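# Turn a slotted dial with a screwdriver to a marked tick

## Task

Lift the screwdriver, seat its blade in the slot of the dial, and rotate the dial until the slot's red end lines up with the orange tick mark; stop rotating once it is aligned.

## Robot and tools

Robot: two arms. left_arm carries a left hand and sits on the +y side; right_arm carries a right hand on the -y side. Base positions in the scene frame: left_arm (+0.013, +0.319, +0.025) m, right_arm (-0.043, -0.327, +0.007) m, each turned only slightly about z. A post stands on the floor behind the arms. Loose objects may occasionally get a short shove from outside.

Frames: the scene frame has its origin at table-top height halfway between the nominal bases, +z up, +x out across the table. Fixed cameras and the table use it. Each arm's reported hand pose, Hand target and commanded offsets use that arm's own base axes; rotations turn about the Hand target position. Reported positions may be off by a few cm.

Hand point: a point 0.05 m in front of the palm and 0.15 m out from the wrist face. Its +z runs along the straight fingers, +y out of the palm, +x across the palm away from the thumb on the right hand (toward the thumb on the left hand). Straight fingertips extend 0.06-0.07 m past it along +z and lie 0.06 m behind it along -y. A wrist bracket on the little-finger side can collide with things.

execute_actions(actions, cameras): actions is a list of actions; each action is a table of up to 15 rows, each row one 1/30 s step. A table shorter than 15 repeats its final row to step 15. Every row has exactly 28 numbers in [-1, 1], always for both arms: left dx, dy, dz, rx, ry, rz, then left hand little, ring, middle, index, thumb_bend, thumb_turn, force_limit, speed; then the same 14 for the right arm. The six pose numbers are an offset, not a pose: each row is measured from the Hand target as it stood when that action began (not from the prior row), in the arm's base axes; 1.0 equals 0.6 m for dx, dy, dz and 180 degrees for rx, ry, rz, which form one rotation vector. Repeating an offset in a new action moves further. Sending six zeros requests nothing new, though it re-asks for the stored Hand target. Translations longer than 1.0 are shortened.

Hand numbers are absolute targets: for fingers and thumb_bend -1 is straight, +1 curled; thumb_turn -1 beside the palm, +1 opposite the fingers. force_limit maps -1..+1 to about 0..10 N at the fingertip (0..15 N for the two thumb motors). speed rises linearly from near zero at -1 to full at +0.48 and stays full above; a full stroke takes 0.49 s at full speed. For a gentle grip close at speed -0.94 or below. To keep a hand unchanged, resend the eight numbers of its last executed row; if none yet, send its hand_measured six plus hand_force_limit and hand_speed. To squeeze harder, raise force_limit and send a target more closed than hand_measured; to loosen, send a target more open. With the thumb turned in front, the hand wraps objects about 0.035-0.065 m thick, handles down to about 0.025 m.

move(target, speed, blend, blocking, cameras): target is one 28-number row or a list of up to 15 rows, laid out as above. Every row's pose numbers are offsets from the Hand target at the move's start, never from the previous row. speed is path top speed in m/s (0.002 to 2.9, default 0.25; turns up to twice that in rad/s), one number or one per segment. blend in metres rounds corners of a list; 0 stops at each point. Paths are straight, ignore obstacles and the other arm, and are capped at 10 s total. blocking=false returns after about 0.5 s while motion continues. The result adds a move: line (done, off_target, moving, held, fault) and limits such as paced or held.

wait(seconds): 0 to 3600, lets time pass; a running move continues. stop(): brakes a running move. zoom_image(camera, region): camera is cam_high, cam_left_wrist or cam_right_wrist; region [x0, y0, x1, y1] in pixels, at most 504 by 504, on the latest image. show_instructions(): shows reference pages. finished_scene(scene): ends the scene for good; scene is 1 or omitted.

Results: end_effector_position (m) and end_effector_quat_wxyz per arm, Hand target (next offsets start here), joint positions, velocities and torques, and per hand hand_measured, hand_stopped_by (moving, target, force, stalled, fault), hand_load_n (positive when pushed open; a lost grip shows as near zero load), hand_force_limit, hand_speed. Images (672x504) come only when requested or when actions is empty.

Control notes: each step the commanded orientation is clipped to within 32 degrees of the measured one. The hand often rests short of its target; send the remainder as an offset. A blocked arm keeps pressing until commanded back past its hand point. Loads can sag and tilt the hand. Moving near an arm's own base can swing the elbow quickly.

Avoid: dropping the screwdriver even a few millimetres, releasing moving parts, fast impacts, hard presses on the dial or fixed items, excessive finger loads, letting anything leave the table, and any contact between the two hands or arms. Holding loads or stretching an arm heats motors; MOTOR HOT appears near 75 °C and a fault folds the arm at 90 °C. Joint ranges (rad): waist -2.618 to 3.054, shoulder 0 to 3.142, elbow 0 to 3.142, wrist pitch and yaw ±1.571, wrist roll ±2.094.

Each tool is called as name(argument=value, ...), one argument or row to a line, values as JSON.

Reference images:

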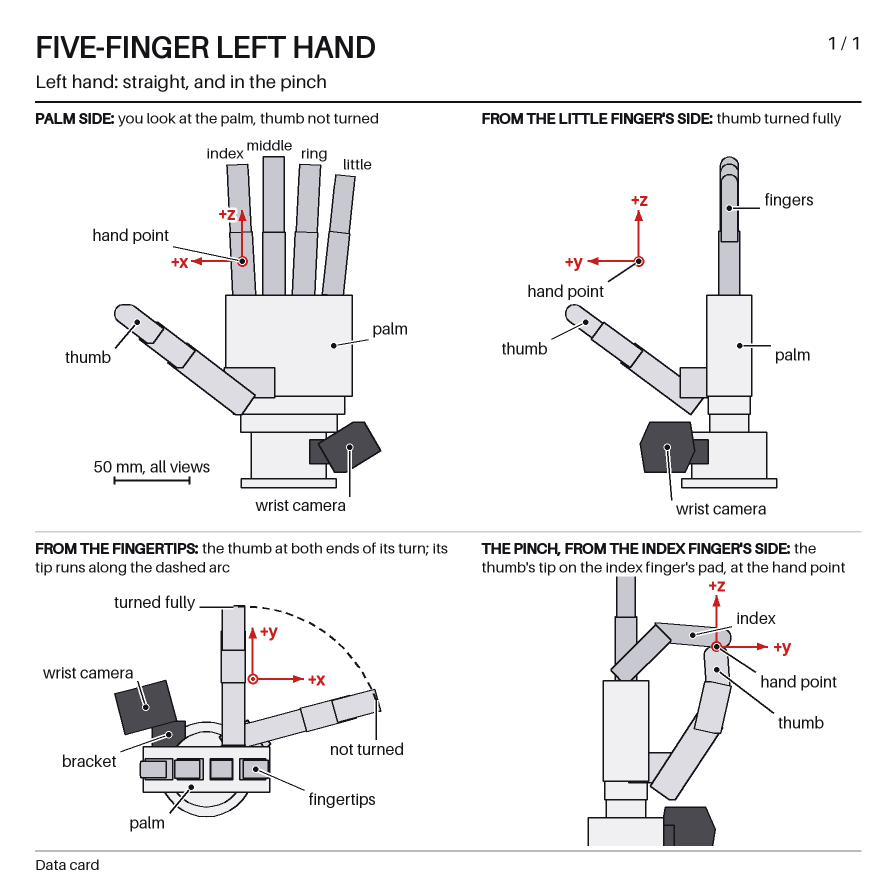

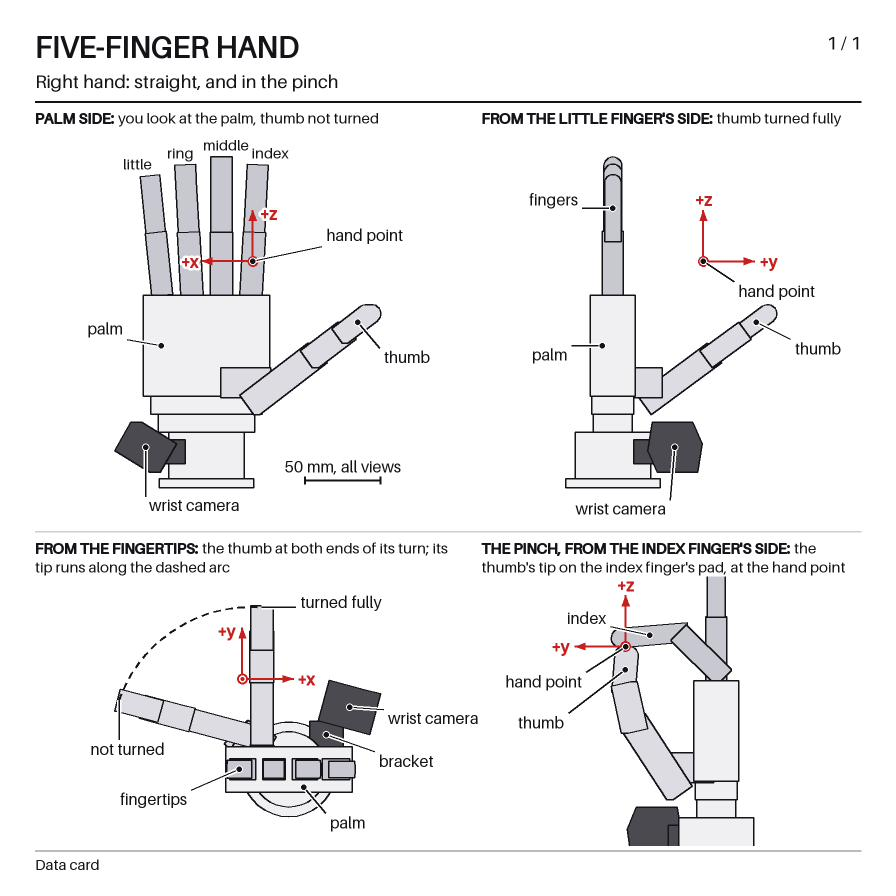

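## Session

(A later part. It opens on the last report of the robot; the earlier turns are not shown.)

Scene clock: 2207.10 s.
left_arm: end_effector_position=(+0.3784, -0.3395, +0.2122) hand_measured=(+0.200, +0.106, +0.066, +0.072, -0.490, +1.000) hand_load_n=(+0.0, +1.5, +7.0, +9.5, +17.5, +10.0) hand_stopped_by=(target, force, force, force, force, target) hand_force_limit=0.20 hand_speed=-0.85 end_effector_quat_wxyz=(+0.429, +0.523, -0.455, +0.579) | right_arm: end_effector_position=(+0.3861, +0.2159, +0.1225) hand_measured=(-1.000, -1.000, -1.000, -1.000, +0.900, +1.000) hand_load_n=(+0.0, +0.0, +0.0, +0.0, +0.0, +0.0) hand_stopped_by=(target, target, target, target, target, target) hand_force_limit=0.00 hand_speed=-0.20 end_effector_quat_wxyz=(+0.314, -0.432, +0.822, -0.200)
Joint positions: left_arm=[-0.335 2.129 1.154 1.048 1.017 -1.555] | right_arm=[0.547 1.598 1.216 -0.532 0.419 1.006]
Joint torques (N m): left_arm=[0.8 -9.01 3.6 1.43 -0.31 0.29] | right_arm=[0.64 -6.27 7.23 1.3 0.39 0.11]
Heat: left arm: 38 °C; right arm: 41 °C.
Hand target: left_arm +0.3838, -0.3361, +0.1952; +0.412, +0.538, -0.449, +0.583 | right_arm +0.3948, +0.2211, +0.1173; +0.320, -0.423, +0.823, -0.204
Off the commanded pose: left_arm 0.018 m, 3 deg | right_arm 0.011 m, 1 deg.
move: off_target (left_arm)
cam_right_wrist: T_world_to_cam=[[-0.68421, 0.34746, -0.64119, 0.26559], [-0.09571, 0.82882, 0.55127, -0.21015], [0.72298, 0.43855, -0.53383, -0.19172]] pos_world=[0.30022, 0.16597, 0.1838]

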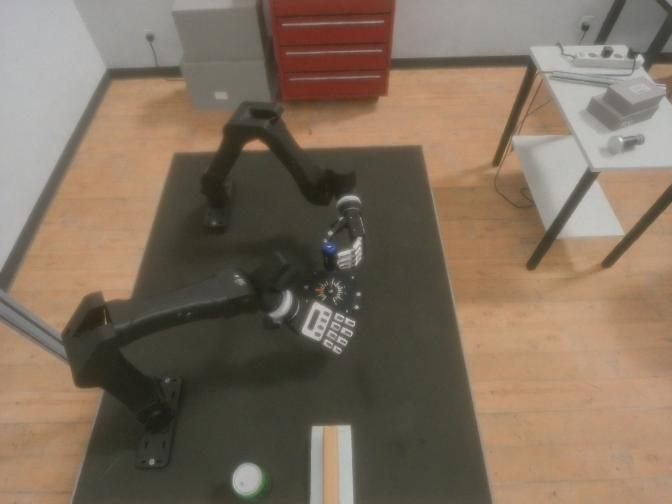

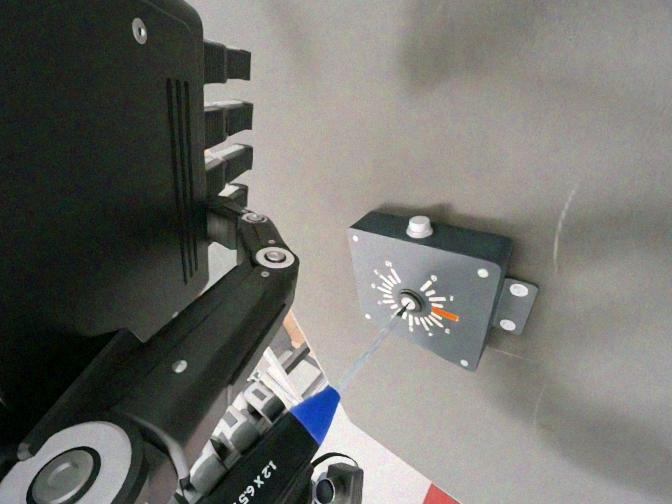

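move(
  target=[
    [-0.0162,-0.0038,0,0,-0.007,0.0667,0.2,0.16,0.14,0.16,-0.4,1,0.2,-0.85,0,0,0,0,0,0,-1,-1,-1,-1,0.9,1,0,-0.2],
  ],
  speed=0.03,
  cameras=["cam_high","cam_right_wrist"],
)

zoom_image(
  camera="cam_right_wrist",
  region=[400, 294, 418, 312],
)

zoom_image(
  camera="cam_right_wrist",
  region=[330, 290, 440, 400],
)

zoom_image(
  camera="cam_high",
  region=[300, 230, 370, 300],
)

Scene clock: 2252.50 s.
left_arm: end_effector_position=(+0.3731, -0.3368, +0.2135) hand_measured=(+0.200, +0.106, +0.066, +0.072, -0.490, +1.000) hand_load_n=(+0.0, +1.5, +7.0, +11.0, +16.0, +9.5) hand_stopped_by=(target, force, force, force, force, target) hand_force_limit=0.20 hand_speed=-0.85 end_effector_quat_wxyz=(+0.368, +0.564, -0.391, +0.628) | right_arm: end_effector_position=(+0.3861, +0.2159, +0.1225) hand_measured=(-1.000, -1.000, -1.000, -1.000, +0.900, +1.000) hand_load_n=(+0.0, +0.0, +0.0, +0.0, +0.0, +0.0) hand_stopped_by=(target, target, target, target, target, target) hand_force_limit=0.00 hand_speed=-0.20 end_effector_quat_wxyz=(+0.314, -0.432, +0.822, -0.200)
Joint positions: left_arm=[-0.374 2.01 0.931 1.161 0.761 -1.552] | right_arm=[0.547 1.598 1.216 -0.532 0.419 1.006]
Joint torques (N m): left_arm=[-0.79 -8.18 3.55 1.44 -0.37 0.51] | right_arm=[0.85 -6.26 7.04 1.27 0.4 0.17]
Heat: left arm: 43 °C; right arm: 41 °C.
Hand target: left_arm +0.3741, -0.3384, +0.1952; +0.344, +0.575, -0.394, +0.629 | right_arm +0.3948, +0.2211, +0.1173; +0.320, -0.423, +0.823, -0.204
Off the commanded pose: left_arm 0.018 m, 3 deg | right_arm 0.011 m, 1 deg.
move: off_target (left_arm)
cam_right_wrist: T_world_to_cam=[[-0.68421, 0.34746, -0.64119, 0.26559], [-0.09571, 0.82882, 0.55127, -0.21015], [0.72298, 0.43855, -0.53383, -0.19172]] pos_world=[0.30022, 0.16597, 0.1838]

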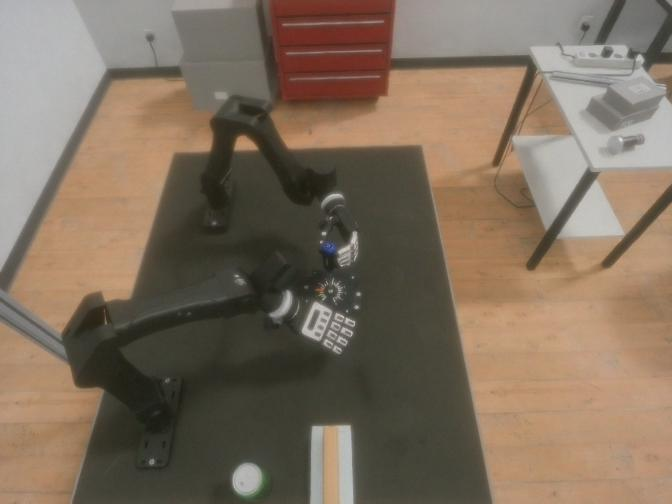

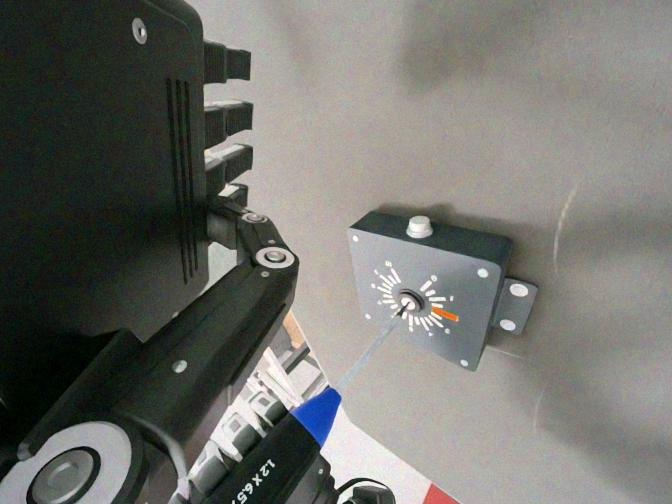

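Scaled by 28.000 from the camera's image (finer frame: 960x720).

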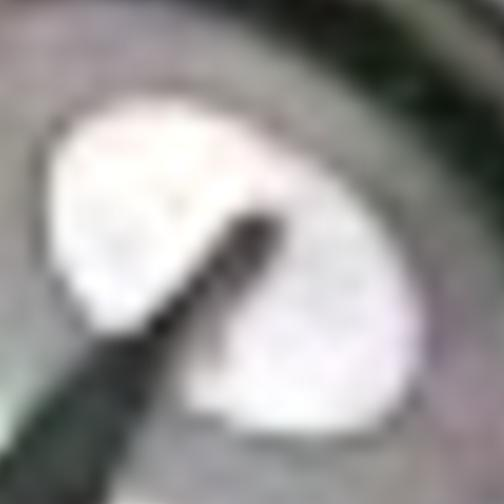

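Scaled by 4.582 from the camera's image (finer frame: 960x720).

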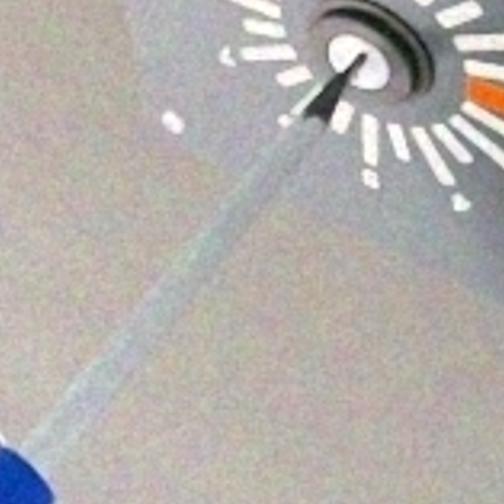

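Scaled by 7.200 from the camera's image (finer frame: 960x720).

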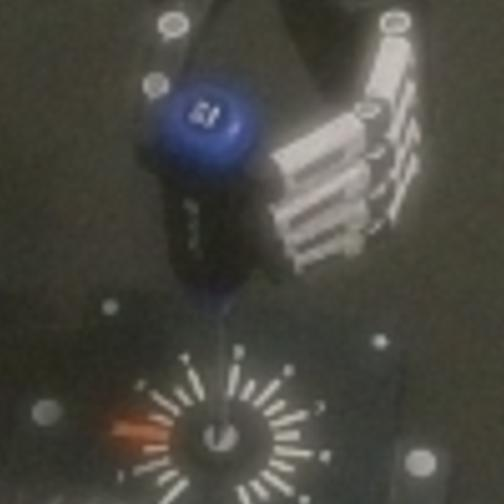

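zoom_image(
  camera="cam_high",
  region=[322, 280, 340, 298],
)

zoom_image(
  camera="cam_right_wrist",
  region=[402, 297, 414, 309],
)

Scaled by 28.000 from the camera's image (finer frame: 960x720).

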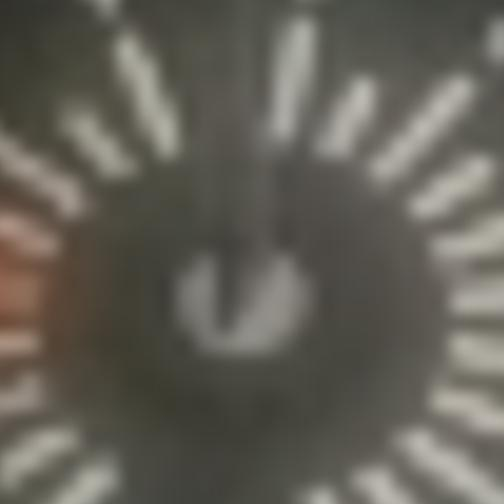

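Scaled by 42.000 from the camera's image (finer frame: 960x720).

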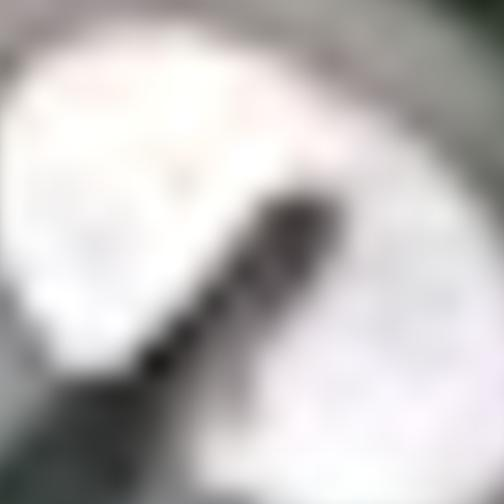

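zoom_image(
  camera="cam_right_wrist",
  region=[300, 350, 380, 430],
)

Scaled by 6.300 from the camera's image (finer frame: 960x720).

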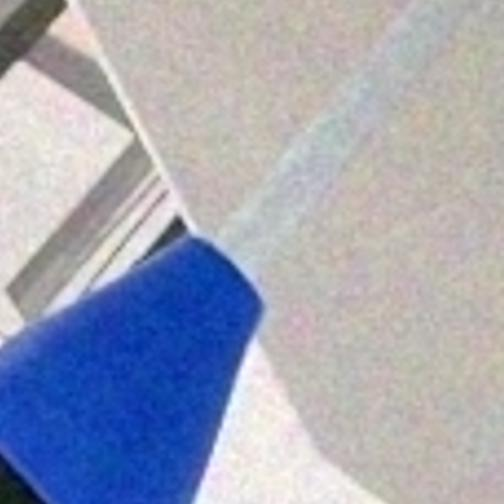

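move(
  target=[
    [0.0025,0.0067,0,0,0,0.0833,0.2,0.16,0.14,0.16,-0.4,1,0.2,-0.85,0,0,0,0,0,0,-1,-1,-1,-1,0.9,1,0,-0.2],
  ],
  speed=0.04,
  cameras=["cam_high","cam_right_wrist"],
)

zoom_image(
  camera="cam_right_wrist",
  region=[402, 297, 414, 309],
)

zoom_image(
  camera="cam_right_wrist",
  region=[330, 290, 440, 400],
)

zoom_image(
  camera="cam_high",
  region=[300, 230, 370, 300],
)

Scene clock: 2296.43 s.
left_arm: end_effector_position=(+0.3736, -0.3357, +0.2141) hand_measured=(+0.200, +0.106, +0.066, +0.072, -0.490, +1.000) hand_load_n=(+0.0, +0.5, +6.5, +12.5, +16.5, +11.0) hand_stopped_by=(target, force, force, force, force, target) hand_force_limit=0.20 hand_speed=-0.85 end_effector_quat_wxyz=(+0.287, +0.607, -0.313, +0.672) | right_arm: end_effector_position=(+0.3861, +0.2159, +0.1225) hand_measured=(-1.000, -1.000, -1.000, -1.000, +0.900, +1.000) hand_load_n=(+0.0, +0.0, -0.5, +0.0, +0.0, +0.0) hand_stopped_by=(target, target, target, target, target, target) hand_force_limit=0.00 hand_speed=-0.20 end_effector_quat_wxyz=(+0.314, -0.432, +0.822, -0.200)
Joint positions: left_arm=[-0.463 1.9 0.749 1.226 0.416 -1.529] | right_arm=[0.547 1.598 1.216 -0.532 0.419 1.006]
Joint torques (N m): left_arm=[-0.72 -7.21 3.6 1.56 -0.38 0.38] | right_arm=[0.64 -6.38 7.09 1.33 0.42 0.18]
Heat: left arm: 40 °C; right arm: 41 °C.
Hand target: left_arm +0.3756, -0.3344, +0.1953; +0.259, +0.622, -0.316, +0.668 | right_arm +0.3948, +0.2211, +0.1173; +0.320, -0.423, +0.823, -0.204
Off the commanded pose: left_arm 0.019 m, 4 deg | right_arm 0.011 m, 1 deg.
move: off_target (left_arm)
cam_right_wrist: T_world_to_cam=[[-0.68421, 0.34746, -0.64119, 0.26559], [-0.09571, 0.82882, 0.55127, -0.21015], [0.72298, 0.43855, -0.53383, -0.19172]] pos_world=[0.30022, 0.16597, 0.1838]

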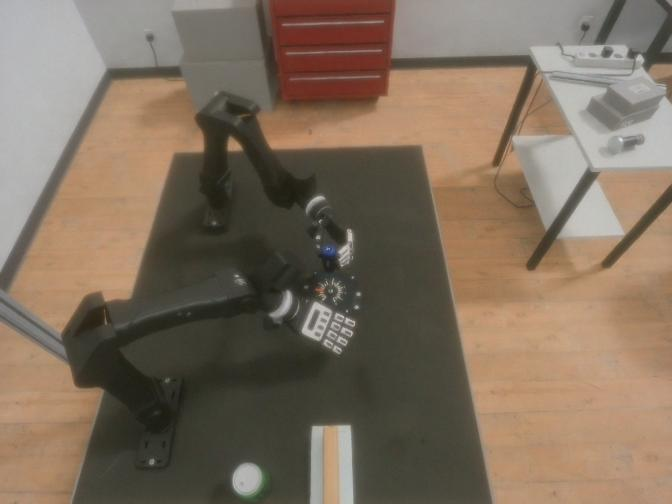

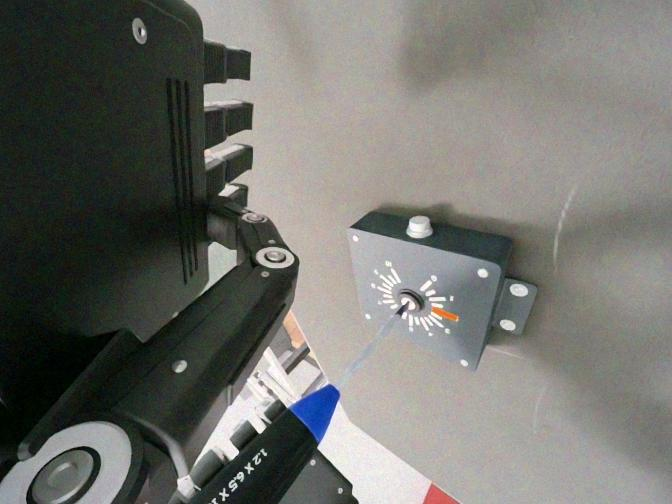

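Scaled by 42.000 from the camera's image (finer frame: 960x720).

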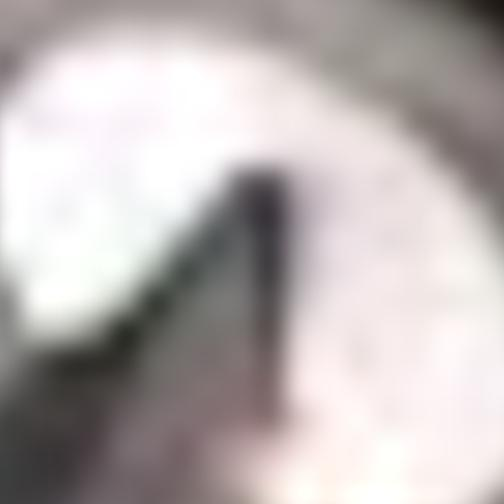

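Scaled by 4.582 from the camera's image (finer frame: 960x720).

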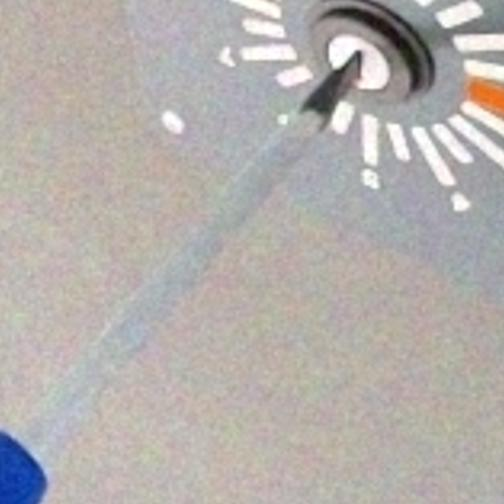

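Scaled by 7.200 from the camera's image (finer frame: 960x720).

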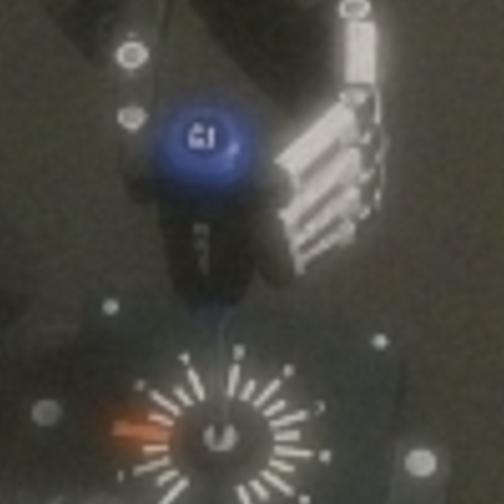

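move(
  target=[
    [-0.0005,0.0153,0,-0.0111,0,0.0833,0.2,0.16,0.14,0.16,-0.4,1,0.2,-0.85,0,0,0,0,0,0,-1,-1,-1,-1,0.9,1,0,-0.2],
  ],
  speed=0.04,
  cameras=["cam_high","cam_right_wrist"],
)

zoom_image(
  camera="cam_right_wrist",
  region=[402, 297, 414, 309],
)

zoom_image(
  camera="cam_right_wrist",
  region=[300, 350, 380, 430],
)

zoom_image(
  camera="cam_high",
  region=[300, 230, 370, 300],
)

Scene clock: 2332.37 s.
left_arm: end_effector_position=(+0.3716, -0.3304, +0.2145) hand_measured=(+0.200, +0.106, +0.066, +0.072, -0.490, +1.000) hand_load_n=(+0.0, +0.0, +6.5, +12.5, +16.5, +11.5) hand_stopped_by=(target, force, force, force, force, target) hand_force_limit=0.20 hand_speed=-0.85 end_effector_quat_wxyz=(+0.211, +0.635, -0.220, +0.710) | right_arm: end_effector_position=(+0.3861, +0.2159, +0.1225) hand_measured=(-1.000, -1.000, -1.000, -1.000, +0.900, +1.000) hand_load_n=(+0.0, +0.0, +0.0, +0.0, +0.0, +0.0) hand_stopped_by=(target, target, target, target, target, target) hand_force_limit=0.00 hand_speed=-0.20 end_effector_quat_wxyz=(+0.314, -0.432, +0.822, -0.200)
Joint positions: left_arm=[-0.593 1.852 0.616 1.333 0.03 -1.529] | right_arm=[0.547 1.598 1.216 -0.532 0.419 1.006]
Joint torques (N m): left_arm=[-0.42 -6.49 3.45 1.61 -0.43 0.25] | right_arm=[0.58 -6.09 7.02 1.32 0.42 0.18]
Heat: left arm: 41 °C; right arm: 41 °C.
Hand target: left_arm +0.3752, -0.3253, +0.1952; +0.180, +0.653, -0.221, +0.702 | right_arm +0.3948, +0.2211, +0.1173; +0.320, -0.423, +0.823, -0.204
Off the commanded pose: left_arm 0.020 m, 4 deg | right_arm 0.011 m, 1 deg.
move: off_target (left_arm)
cam_right_wrist: T_world_to_cam=[[-0.68421, 0.34746, -0.64119, 0.26559], [-0.09571, 0.82882, 0.55127, -0.21015], [0.72298, 0.43855, -0.53383, -0.19172]] pos_world=[0.30022, 0.16597, 0.1838]

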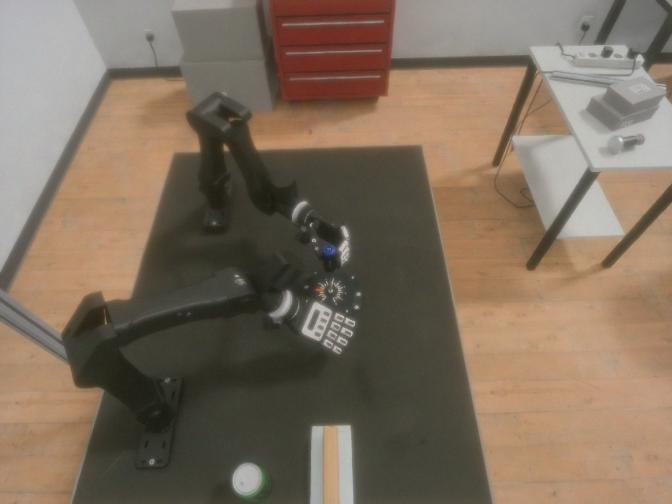

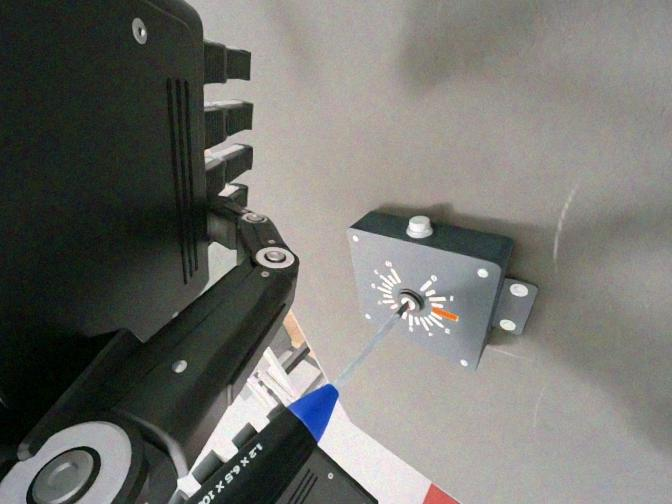

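Scaled by 42.000 from the camera's image (finer frame: 960x720).

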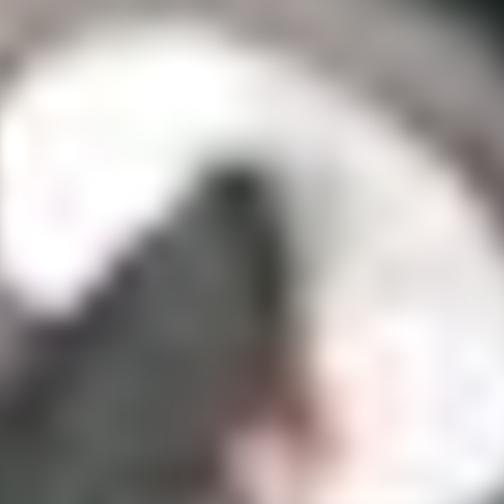

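Scaled by 6.300 from the camera's image (finer frame: 960x720).

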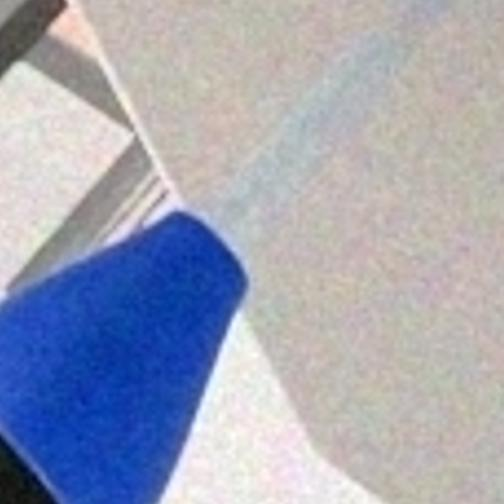

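Scaled by 7.200 from the camera's image (finer frame: 960x720).

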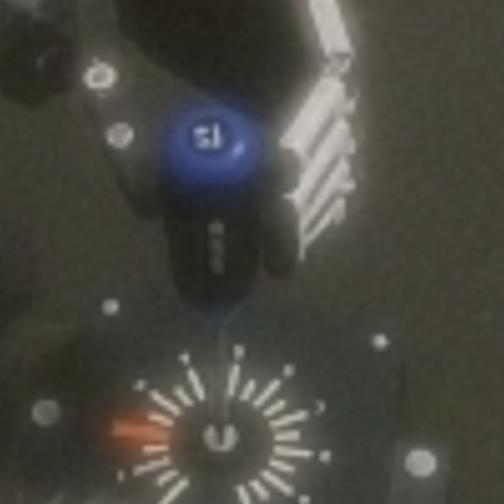

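move(
  target=[
    [0.0,0.012,0,-0.0139,0,0,0.2,0.16,0.14,0.16,-0.4,1,0.2,-0.85,0,0,0,0,0,0,-1,-1,-1,-1,0.9,1,0,-0.2],
  ],
  speed=0.04,
  cameras=["cam_high","cam_right_wrist"],
)

zoom_image(
  camera="cam_right_wrist",
  region=[402, 297, 414, 309],
)

zoom_image(
  camera="cam_high",
  region=[300, 230, 370, 300],
)

Scene clock: 2377.50 s.
left_arm: end_effector_position=(+0.3673, -0.3270, +0.2156) hand_measured=(+0.200, +0.106, +0.066, +0.072, -0.490, +1.000) hand_load_n=(+0.0, +1.5, +7.0, +11.5, +17.0, +9.5) hand_stopped_by=(target, force, force, force, force, target) hand_force_limit=0.20 hand_speed=-0.85 end_effector_quat_wxyz=(+0.214, +0.631, -0.216, +0.714) | right_arm: end_effector_position=(+0.3861, +0.2159, +0.1225) hand_measured=(-1.000, -1.000, -1.000, -1.000, +0.900, +1.000) hand_load_n=(+0.0, +0.0, +0.0, -0.5, +0.0, +0.0) hand_stopped_by=(target, target, target, target, target, target) hand_force_limit=0.00 hand_speed=-0.20 end_effector_quat_wxyz=(+0.314, -0.432, +0.822, -0.200)
Joint positions: left_arm=[-0.593 1.852 0.594 1.37 0.028 -1.535] | right_arm=[0.547 1.598 1.216 -0.532 0.419 1.006]
Joint torques (N m): left_arm=[0.92 -4.3 3.69 1.96 -0.33 -0.05] | right_arm=[0.81 -6.27 7.06 1.35 0.39 0.13]
Heat: left arm: 39 °C; right arm: 41 °C.
Hand target: left_arm +0.3753, -0.3181, +0.1952; +0.194, +0.649, -0.205, +0.706 | right_arm +0.3948, +0.2211, +0.1173; +0.320, -0.423, +0.823, -0.204
Off the commanded pose: left_arm 0.024 m, 3 deg | right_arm 0.011 m, 1 deg.
move: off_target (left_arm)
cam_right_wrist: T_world_to_cam=[[-0.68421, 0.34746, -0.64119, 0.26559], [-0.09571, 0.82882, 0.55127, -0.21015], [0.72298, 0.43855, -0.53383, -0.19172]] pos_world=[0.30022, 0.16597, 0.1838]

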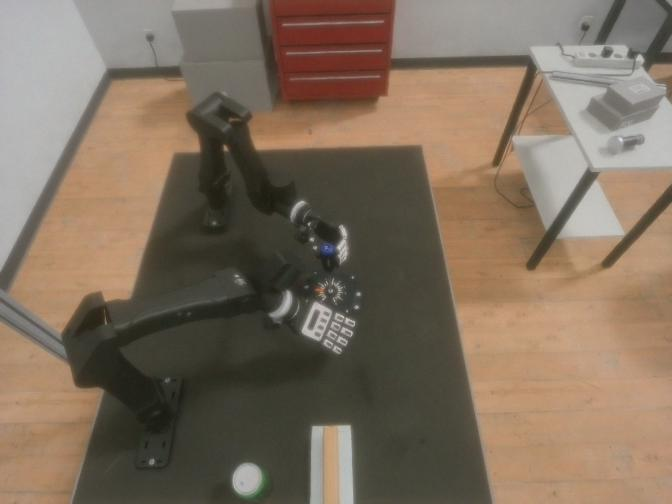

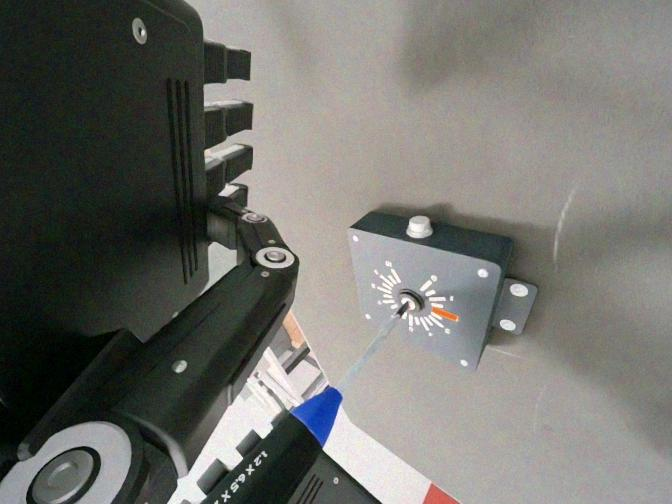

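Scaled by 42.000 from the camera's image (finer frame: 960x720).

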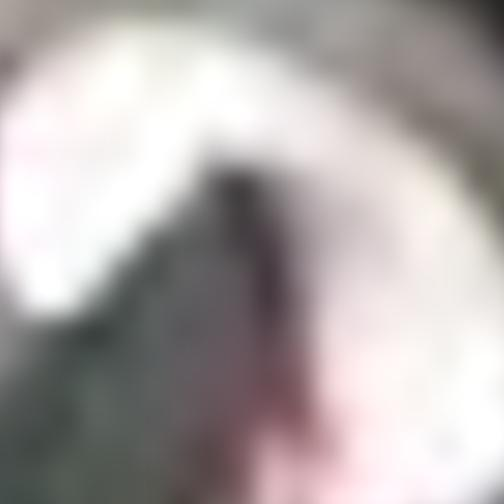

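Scaled by 7.200 from the camera's image (finer frame: 960x720).

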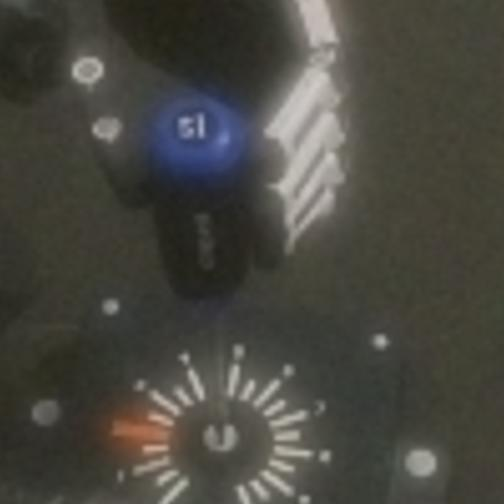

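move(
  target=[
    [0.0067,0.005,0.005,-0.004,0.004,0,0.2,0.16,0.14,0.16,-0.4,1,0.2,-0.85,0,0,0,0,0,0,-1,-1,-1,-1,0.9,1,0,-0.2],
  ],
  speed=0.04,
  cameras=["cam_high","cam_right_wrist","cam_left_wrist"],
)

zoom_image(
  camera="cam_high",
  region=[300, 230, 370, 300],
)

Scene clock: 2418.40 s.
left_arm: end_effector_position=(+0.3702, -0.3234, +0.2166) hand_measured=(+0.200, +0.106, +0.066, +0.072, -0.490, +1.000) hand_load_n=(+0.0, +1.0, +7.0, +11.5, +16.5, +9.5) hand_stopped_by=(target, force, force, force, force, target) hand_force_limit=0.20 hand_speed=-0.85 end_effector_quat_wxyz=(+0.217, +0.633, -0.208, +0.713) | right_arm: end_effector_position=(+0.3861, +0.2159, +0.1225) hand_measured=(-1.000, -1.000, -1.000, -1.000, +0.900, +1.000) hand_load_n=(+0.0, -0.5, +0.0, +0.0, +0.0, +0.0) hand_stopped_by=(target, target, target, target, target, target) hand_force_limit=0.00 hand_speed=-0.20 end_effector_quat_wxyz=(+0.314, -0.432, +0.822, -0.200)
Joint positions: left_arm=[-0.585 1.852 0.594 1.37 0.028 -1.552] | right_arm=[0.547 1.598 1.216 -0.532 0.419 1.006]
Joint torques (N m): left_arm=[1.4 -4.89 4.37 1.75 -0.21 -0.06] | right_arm=[0.85 -6.2 7.15 1.33 0.41 0.14]
Heat: left arm: 42 °C; right arm: 41 °C.
Hand target: left_arm +0.3792, -0.3151, +0.1982; +0.200, +0.652, -0.200, +0.703 | right_arm +0.3948, +0.2211, +0.1173; +0.320, -0.423, +0.823, -0.204
Off the commanded pose: left_arm 0.022 m, 3 deg | right_arm 0.011 m, 1 deg.
move: off_target (left_arm)
cam_left_wrist: T_world_to_cam=[[0.5547, 0.77914, 0.29199, -0.01426], [-0.62306, 0.15637, 0.76638, 0.11398], [0.55145, -0.60704, 0.57219, -0.41163]] pos_world=[0.30592, -0.25659, 0.15234]
cam_right_wrist: T_world_to_cam=[[-0.68421, 0.34746, -0.64119, 0.26559], [-0.09571, 0.82882, 0.55127, -0.21015], [0.72298, 0.43855, -0.53383, -0.19172]] pos_world=[0.30022, 0.16597, 0.1838]

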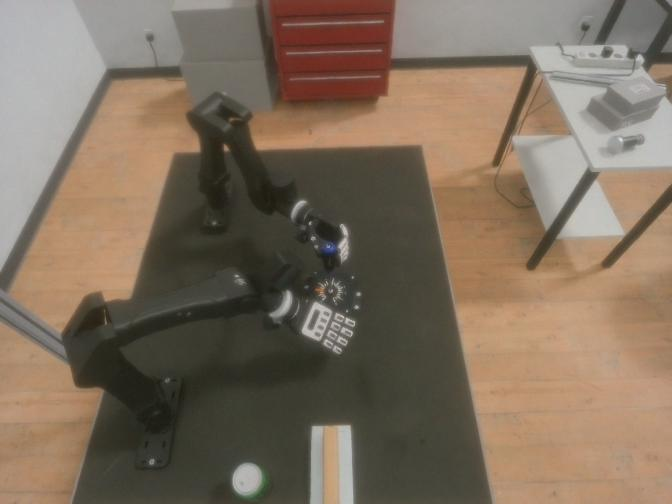

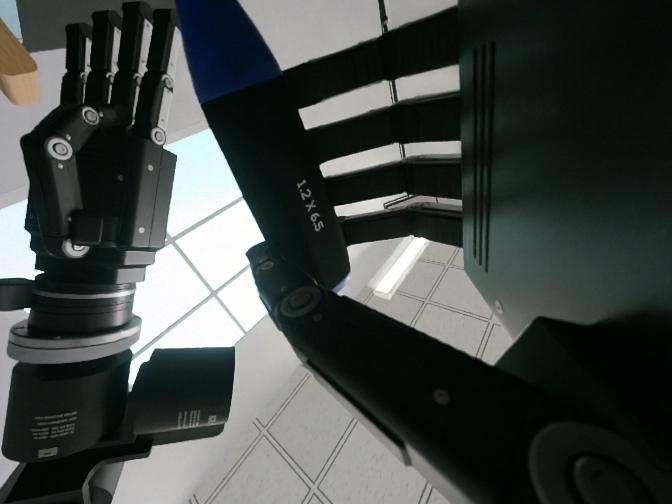

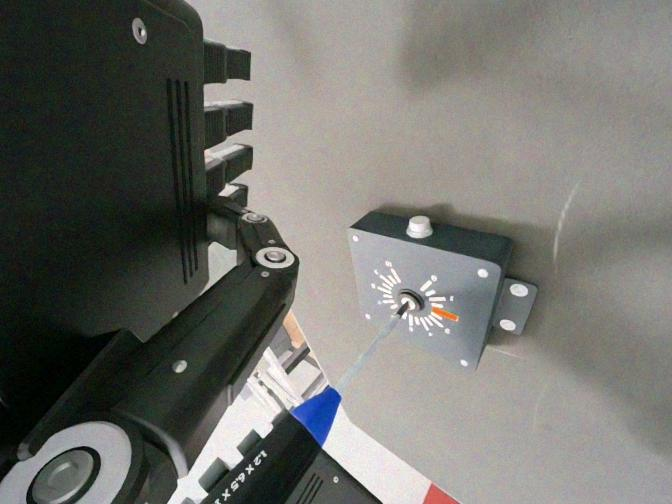

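Scaled by 7.200 from the camera's image (finer frame: 960x720).

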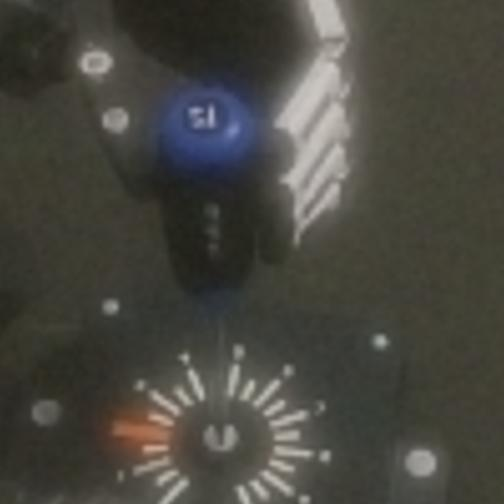

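move(
  target=[
    [0,0,0,0,0,0,0.2,0.16,0.14,0.16,-0.56,1,0.2,-0.8,0,0,0,0,0,0,-1,-1,-1,-1,0.9,1,0,-0.2],
  ],
  speed=0.04,
  cameras=["cam_high","cam_right_wrist","cam_left_wrist"],
)

zoom_image(
  camera="cam_high",
  region=[300, 230, 370, 300],
)

zoom_image(
  camera="cam_right_wrist",
  region=[402, 297, 414, 309],
)

Scene clock: 2428.30 s.
left_arm: end_effector_position=(+0.3702, -0.3234, +0.2167) hand_measured=(+0.200, +0.106, +0.066, +0.072, -0.564, +1.000) hand_load_n=(+0.0, +0.0, +3.5, +5.5, +7.0, +7.5) hand_stopped_by=(target, force, force, force, target, target) hand_force_limit=0.20 hand_speed=-0.80 end_effector_quat_wxyz=(+0.218, +0.633, -0.208, +0.713) | right_arm: end_effector_position=(+0.3861, +0.2159, +0.1225) hand_measured=(-1.000, -1.000, -1.000, -1.000, +0.900, +1.000) hand_load_n=(+0.0, +0.0, +0.0, +0.0, +0.0, +0.0) hand_stopped_by=(target, target, target, target, target, target) hand_force_limit=0.00 hand_speed=-0.20 end_effector_quat_wxyz=(+0.314, -0.432, +0.822, -0.200)
Joint positions: left_arm=[-0.585 1.852 0.594 1.37 0.028 -1.553] | right_arm=[0.547 1.598 1.216 -0.532 0.419 1.006]
Joint torques (N m): left_arm=[1.42 -4.89 4.38 1.76 -0.19 -0.06] | right_arm=[0.7 -6.2 7.08 1.35 0.35 0.14]
Heat: left arm: 42 °C; right arm: 41 °C.
Hand target: left_arm +0.3792, -0.3151, +0.1982; +0.200, +0.652, -0.200, +0.703 | right_arm +0.3948, +0.2211, +0.1173; +0.320, -0.423, +0.823, -0.204
Off the commanded pose: left_arm 0.022 m, 3 deg | right_arm 0.011 m, 1 deg.
move: done
cam_left_wrist: T_world_to_cam=[[0.55512, 0.77938, 0.29054, -0.01405], [-0.62233, 0.15741, 0.76677, 0.1139], [0.55187, -0.60646, 0.57241, -0.41176]] pos_world=[0.30592, -0.25669, 0.15244]
cam_right_wrist: T_world_to_cam=[[-0.68421, 0.34746, -0.64119, 0.26559], [-0.09571, 0.82882, 0.55127, -0.21015], [0.72298, 0.43855, -0.53383, -0.19172]] pos_world=[0.30022, 0.16597, 0.1838]

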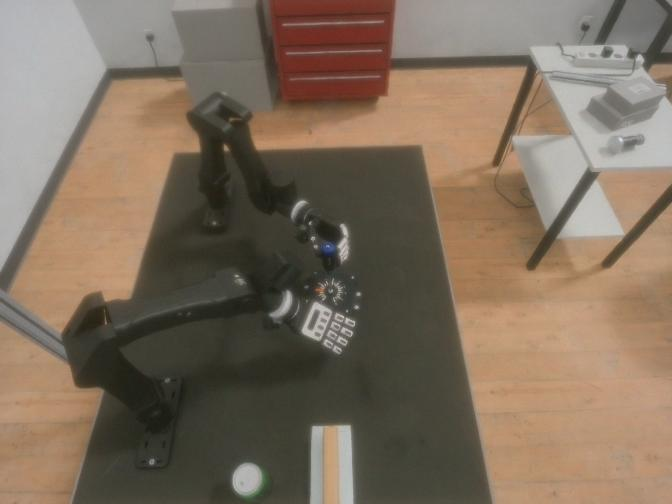

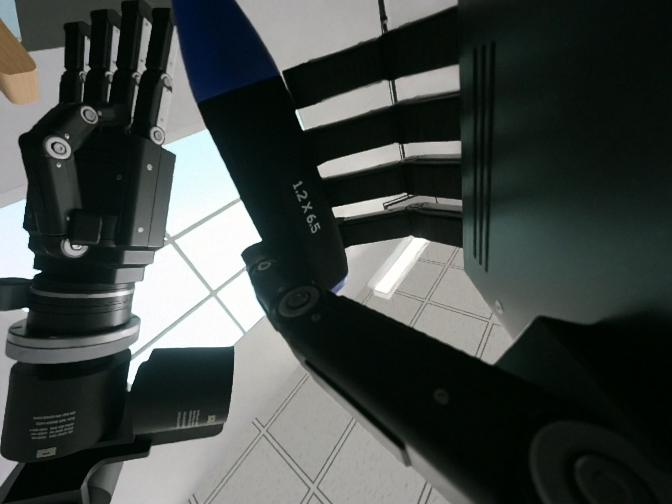

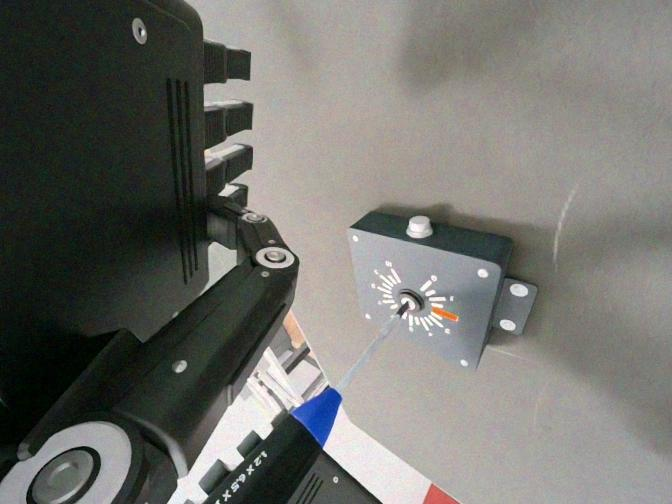

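Scaled by 7.200 from the camera's image (finer frame: 960x720).

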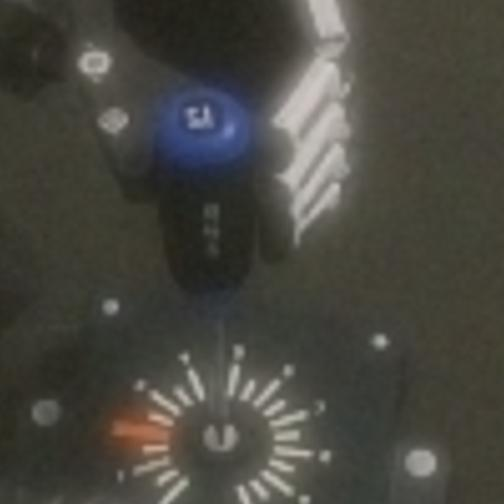

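Scaled by 42.000 from the camera's image (finer frame: 960x720).

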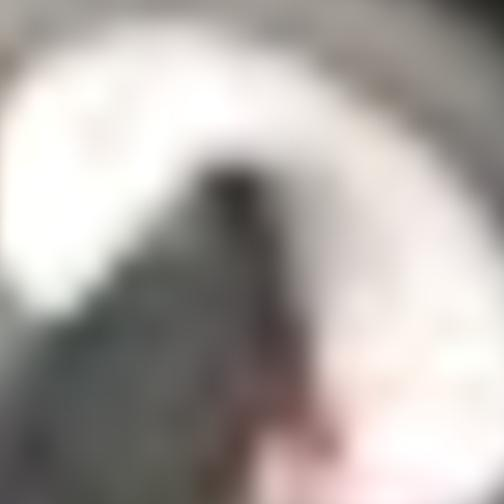

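move(
  target=[
    [0,0,0,0,0,0,0.2,0.16,0.14,0.16,-0.62,1,0.2,-0.8,0,0,0,0,0,0,-1,-1,-1,-1,0.9,1,0,-0.2],
  ],
  speed=0.04,
  cameras=["cam_high","cam_right_wrist","cam_left_wrist"],
)

zoom_image(
  camera="cam_high",
  region=[300, 230, 370, 300],
)

Scene clock: 2439.87 s.
left_arm: end_effector_position=(+0.3727, -0.3208, +0.2168) hand_measured=(+0.200, +0.106, +0.066, +0.072, -0.620, +1.000) hand_load_n=(+0.0, +0.0, +0.5, +1.5, +1.5, +1.5) hand_stopped_by=(target, force, force, force, target, target) hand_force_limit=0.20 hand_speed=-0.80 end_effector_quat_wxyz=(+0.214, +0.635, -0.204, +0.714) | right_arm: end_effector_position=(+0.3861, +0.2159, +0.1225) hand_measured=(-1.000, -1.000, -1.000, -1.000, +0.900, +1.000) hand_load_n=(+0.0, +0.0, +0.0, +0.0, +0.0, +0.0) hand_stopped_by=(target, target, target, target, target, target) hand_force_limit=0.00 hand_speed=-0.20 end_effector_quat_wxyz=(+0.314, -0.432, +0.822, -0.200)
Joint positions: left_arm=[-0.58 1.852 0.594 1.37 0.023 -1.553] | right_arm=[0.547 1.598 1.216 -0.532 0.419 1.006]
Joint torques (N m): left_arm=[0.87 -4.9 4.41 1.76 -0.15 -0.05] | right_arm=[0.55 -6.41 7.19 1.29 0.43 0.16]
Heat: left arm: 42 °C; right arm: 41 °C.
Hand target: left_arm +0.3792, -0.3151, +0.1982; +0.200, +0.652, -0.200, +0.703 | right_arm +0.3948, +0.2211, +0.1173; +0.320, -0.423, +0.823, -0.204
Off the commanded pose: left_arm 0.020 m, 3 deg | right_arm 0.011 m, 1 deg.
move: done
cam_left_wrist: T_world_to_cam=[[0.54748, 0.78494, 0.29008, -0.01266], [-0.62364, 0.15157, 0.76688, 0.11357], [0.55798, -0.60075, 0.5725, -0.41199]] pos_world=[0.30764, -0.25477, 0.15244]
cam_right_wrist: T_world_to_cam=[[-0.68421, 0.34746, -0.64119, 0.26559], [-0.09571, 0.82882, 0.55127, -0.21015], [0.72298, 0.43855, -0.53383, -0.19172]] pos_world=[0.30022, 0.16597, 0.1838]

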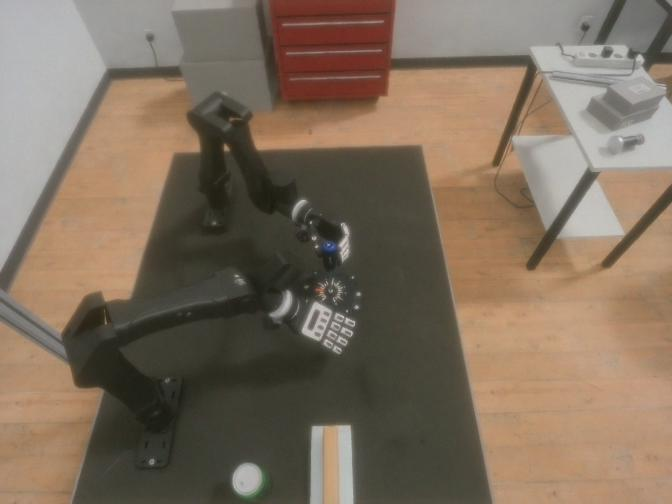

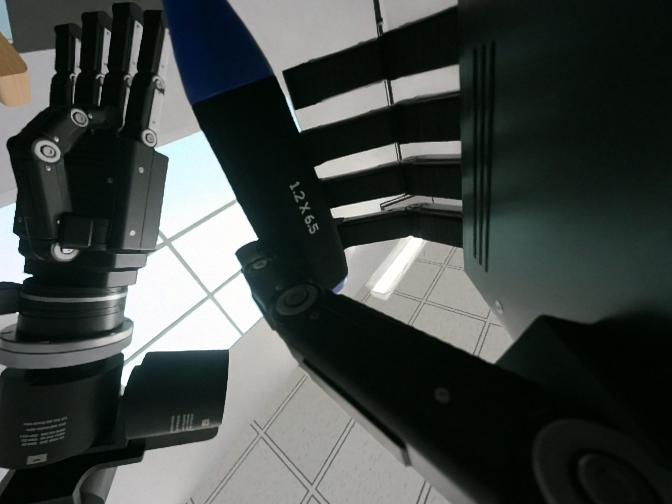

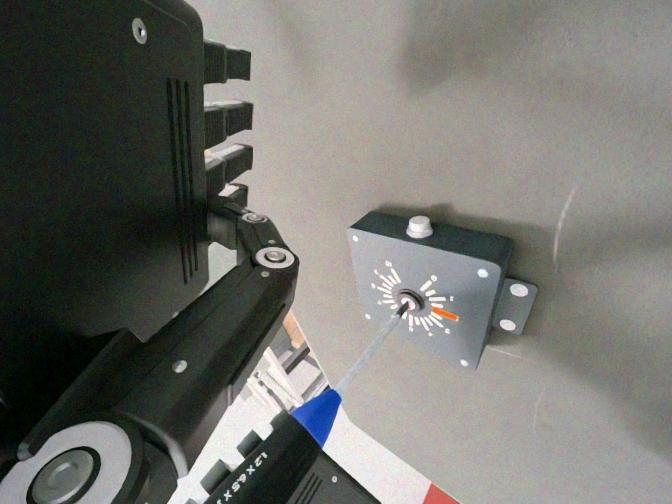

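Scaled by 7.200 from the camera's image (finer frame: 960x720).

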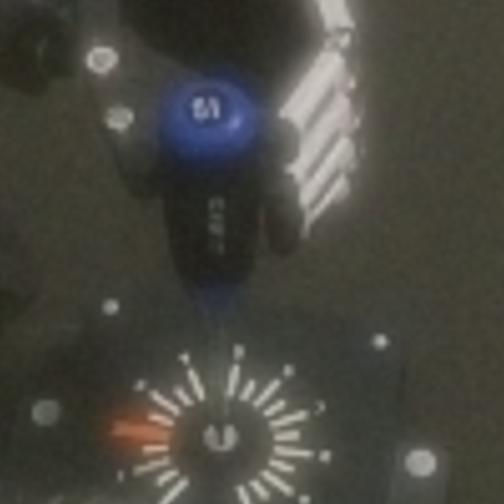

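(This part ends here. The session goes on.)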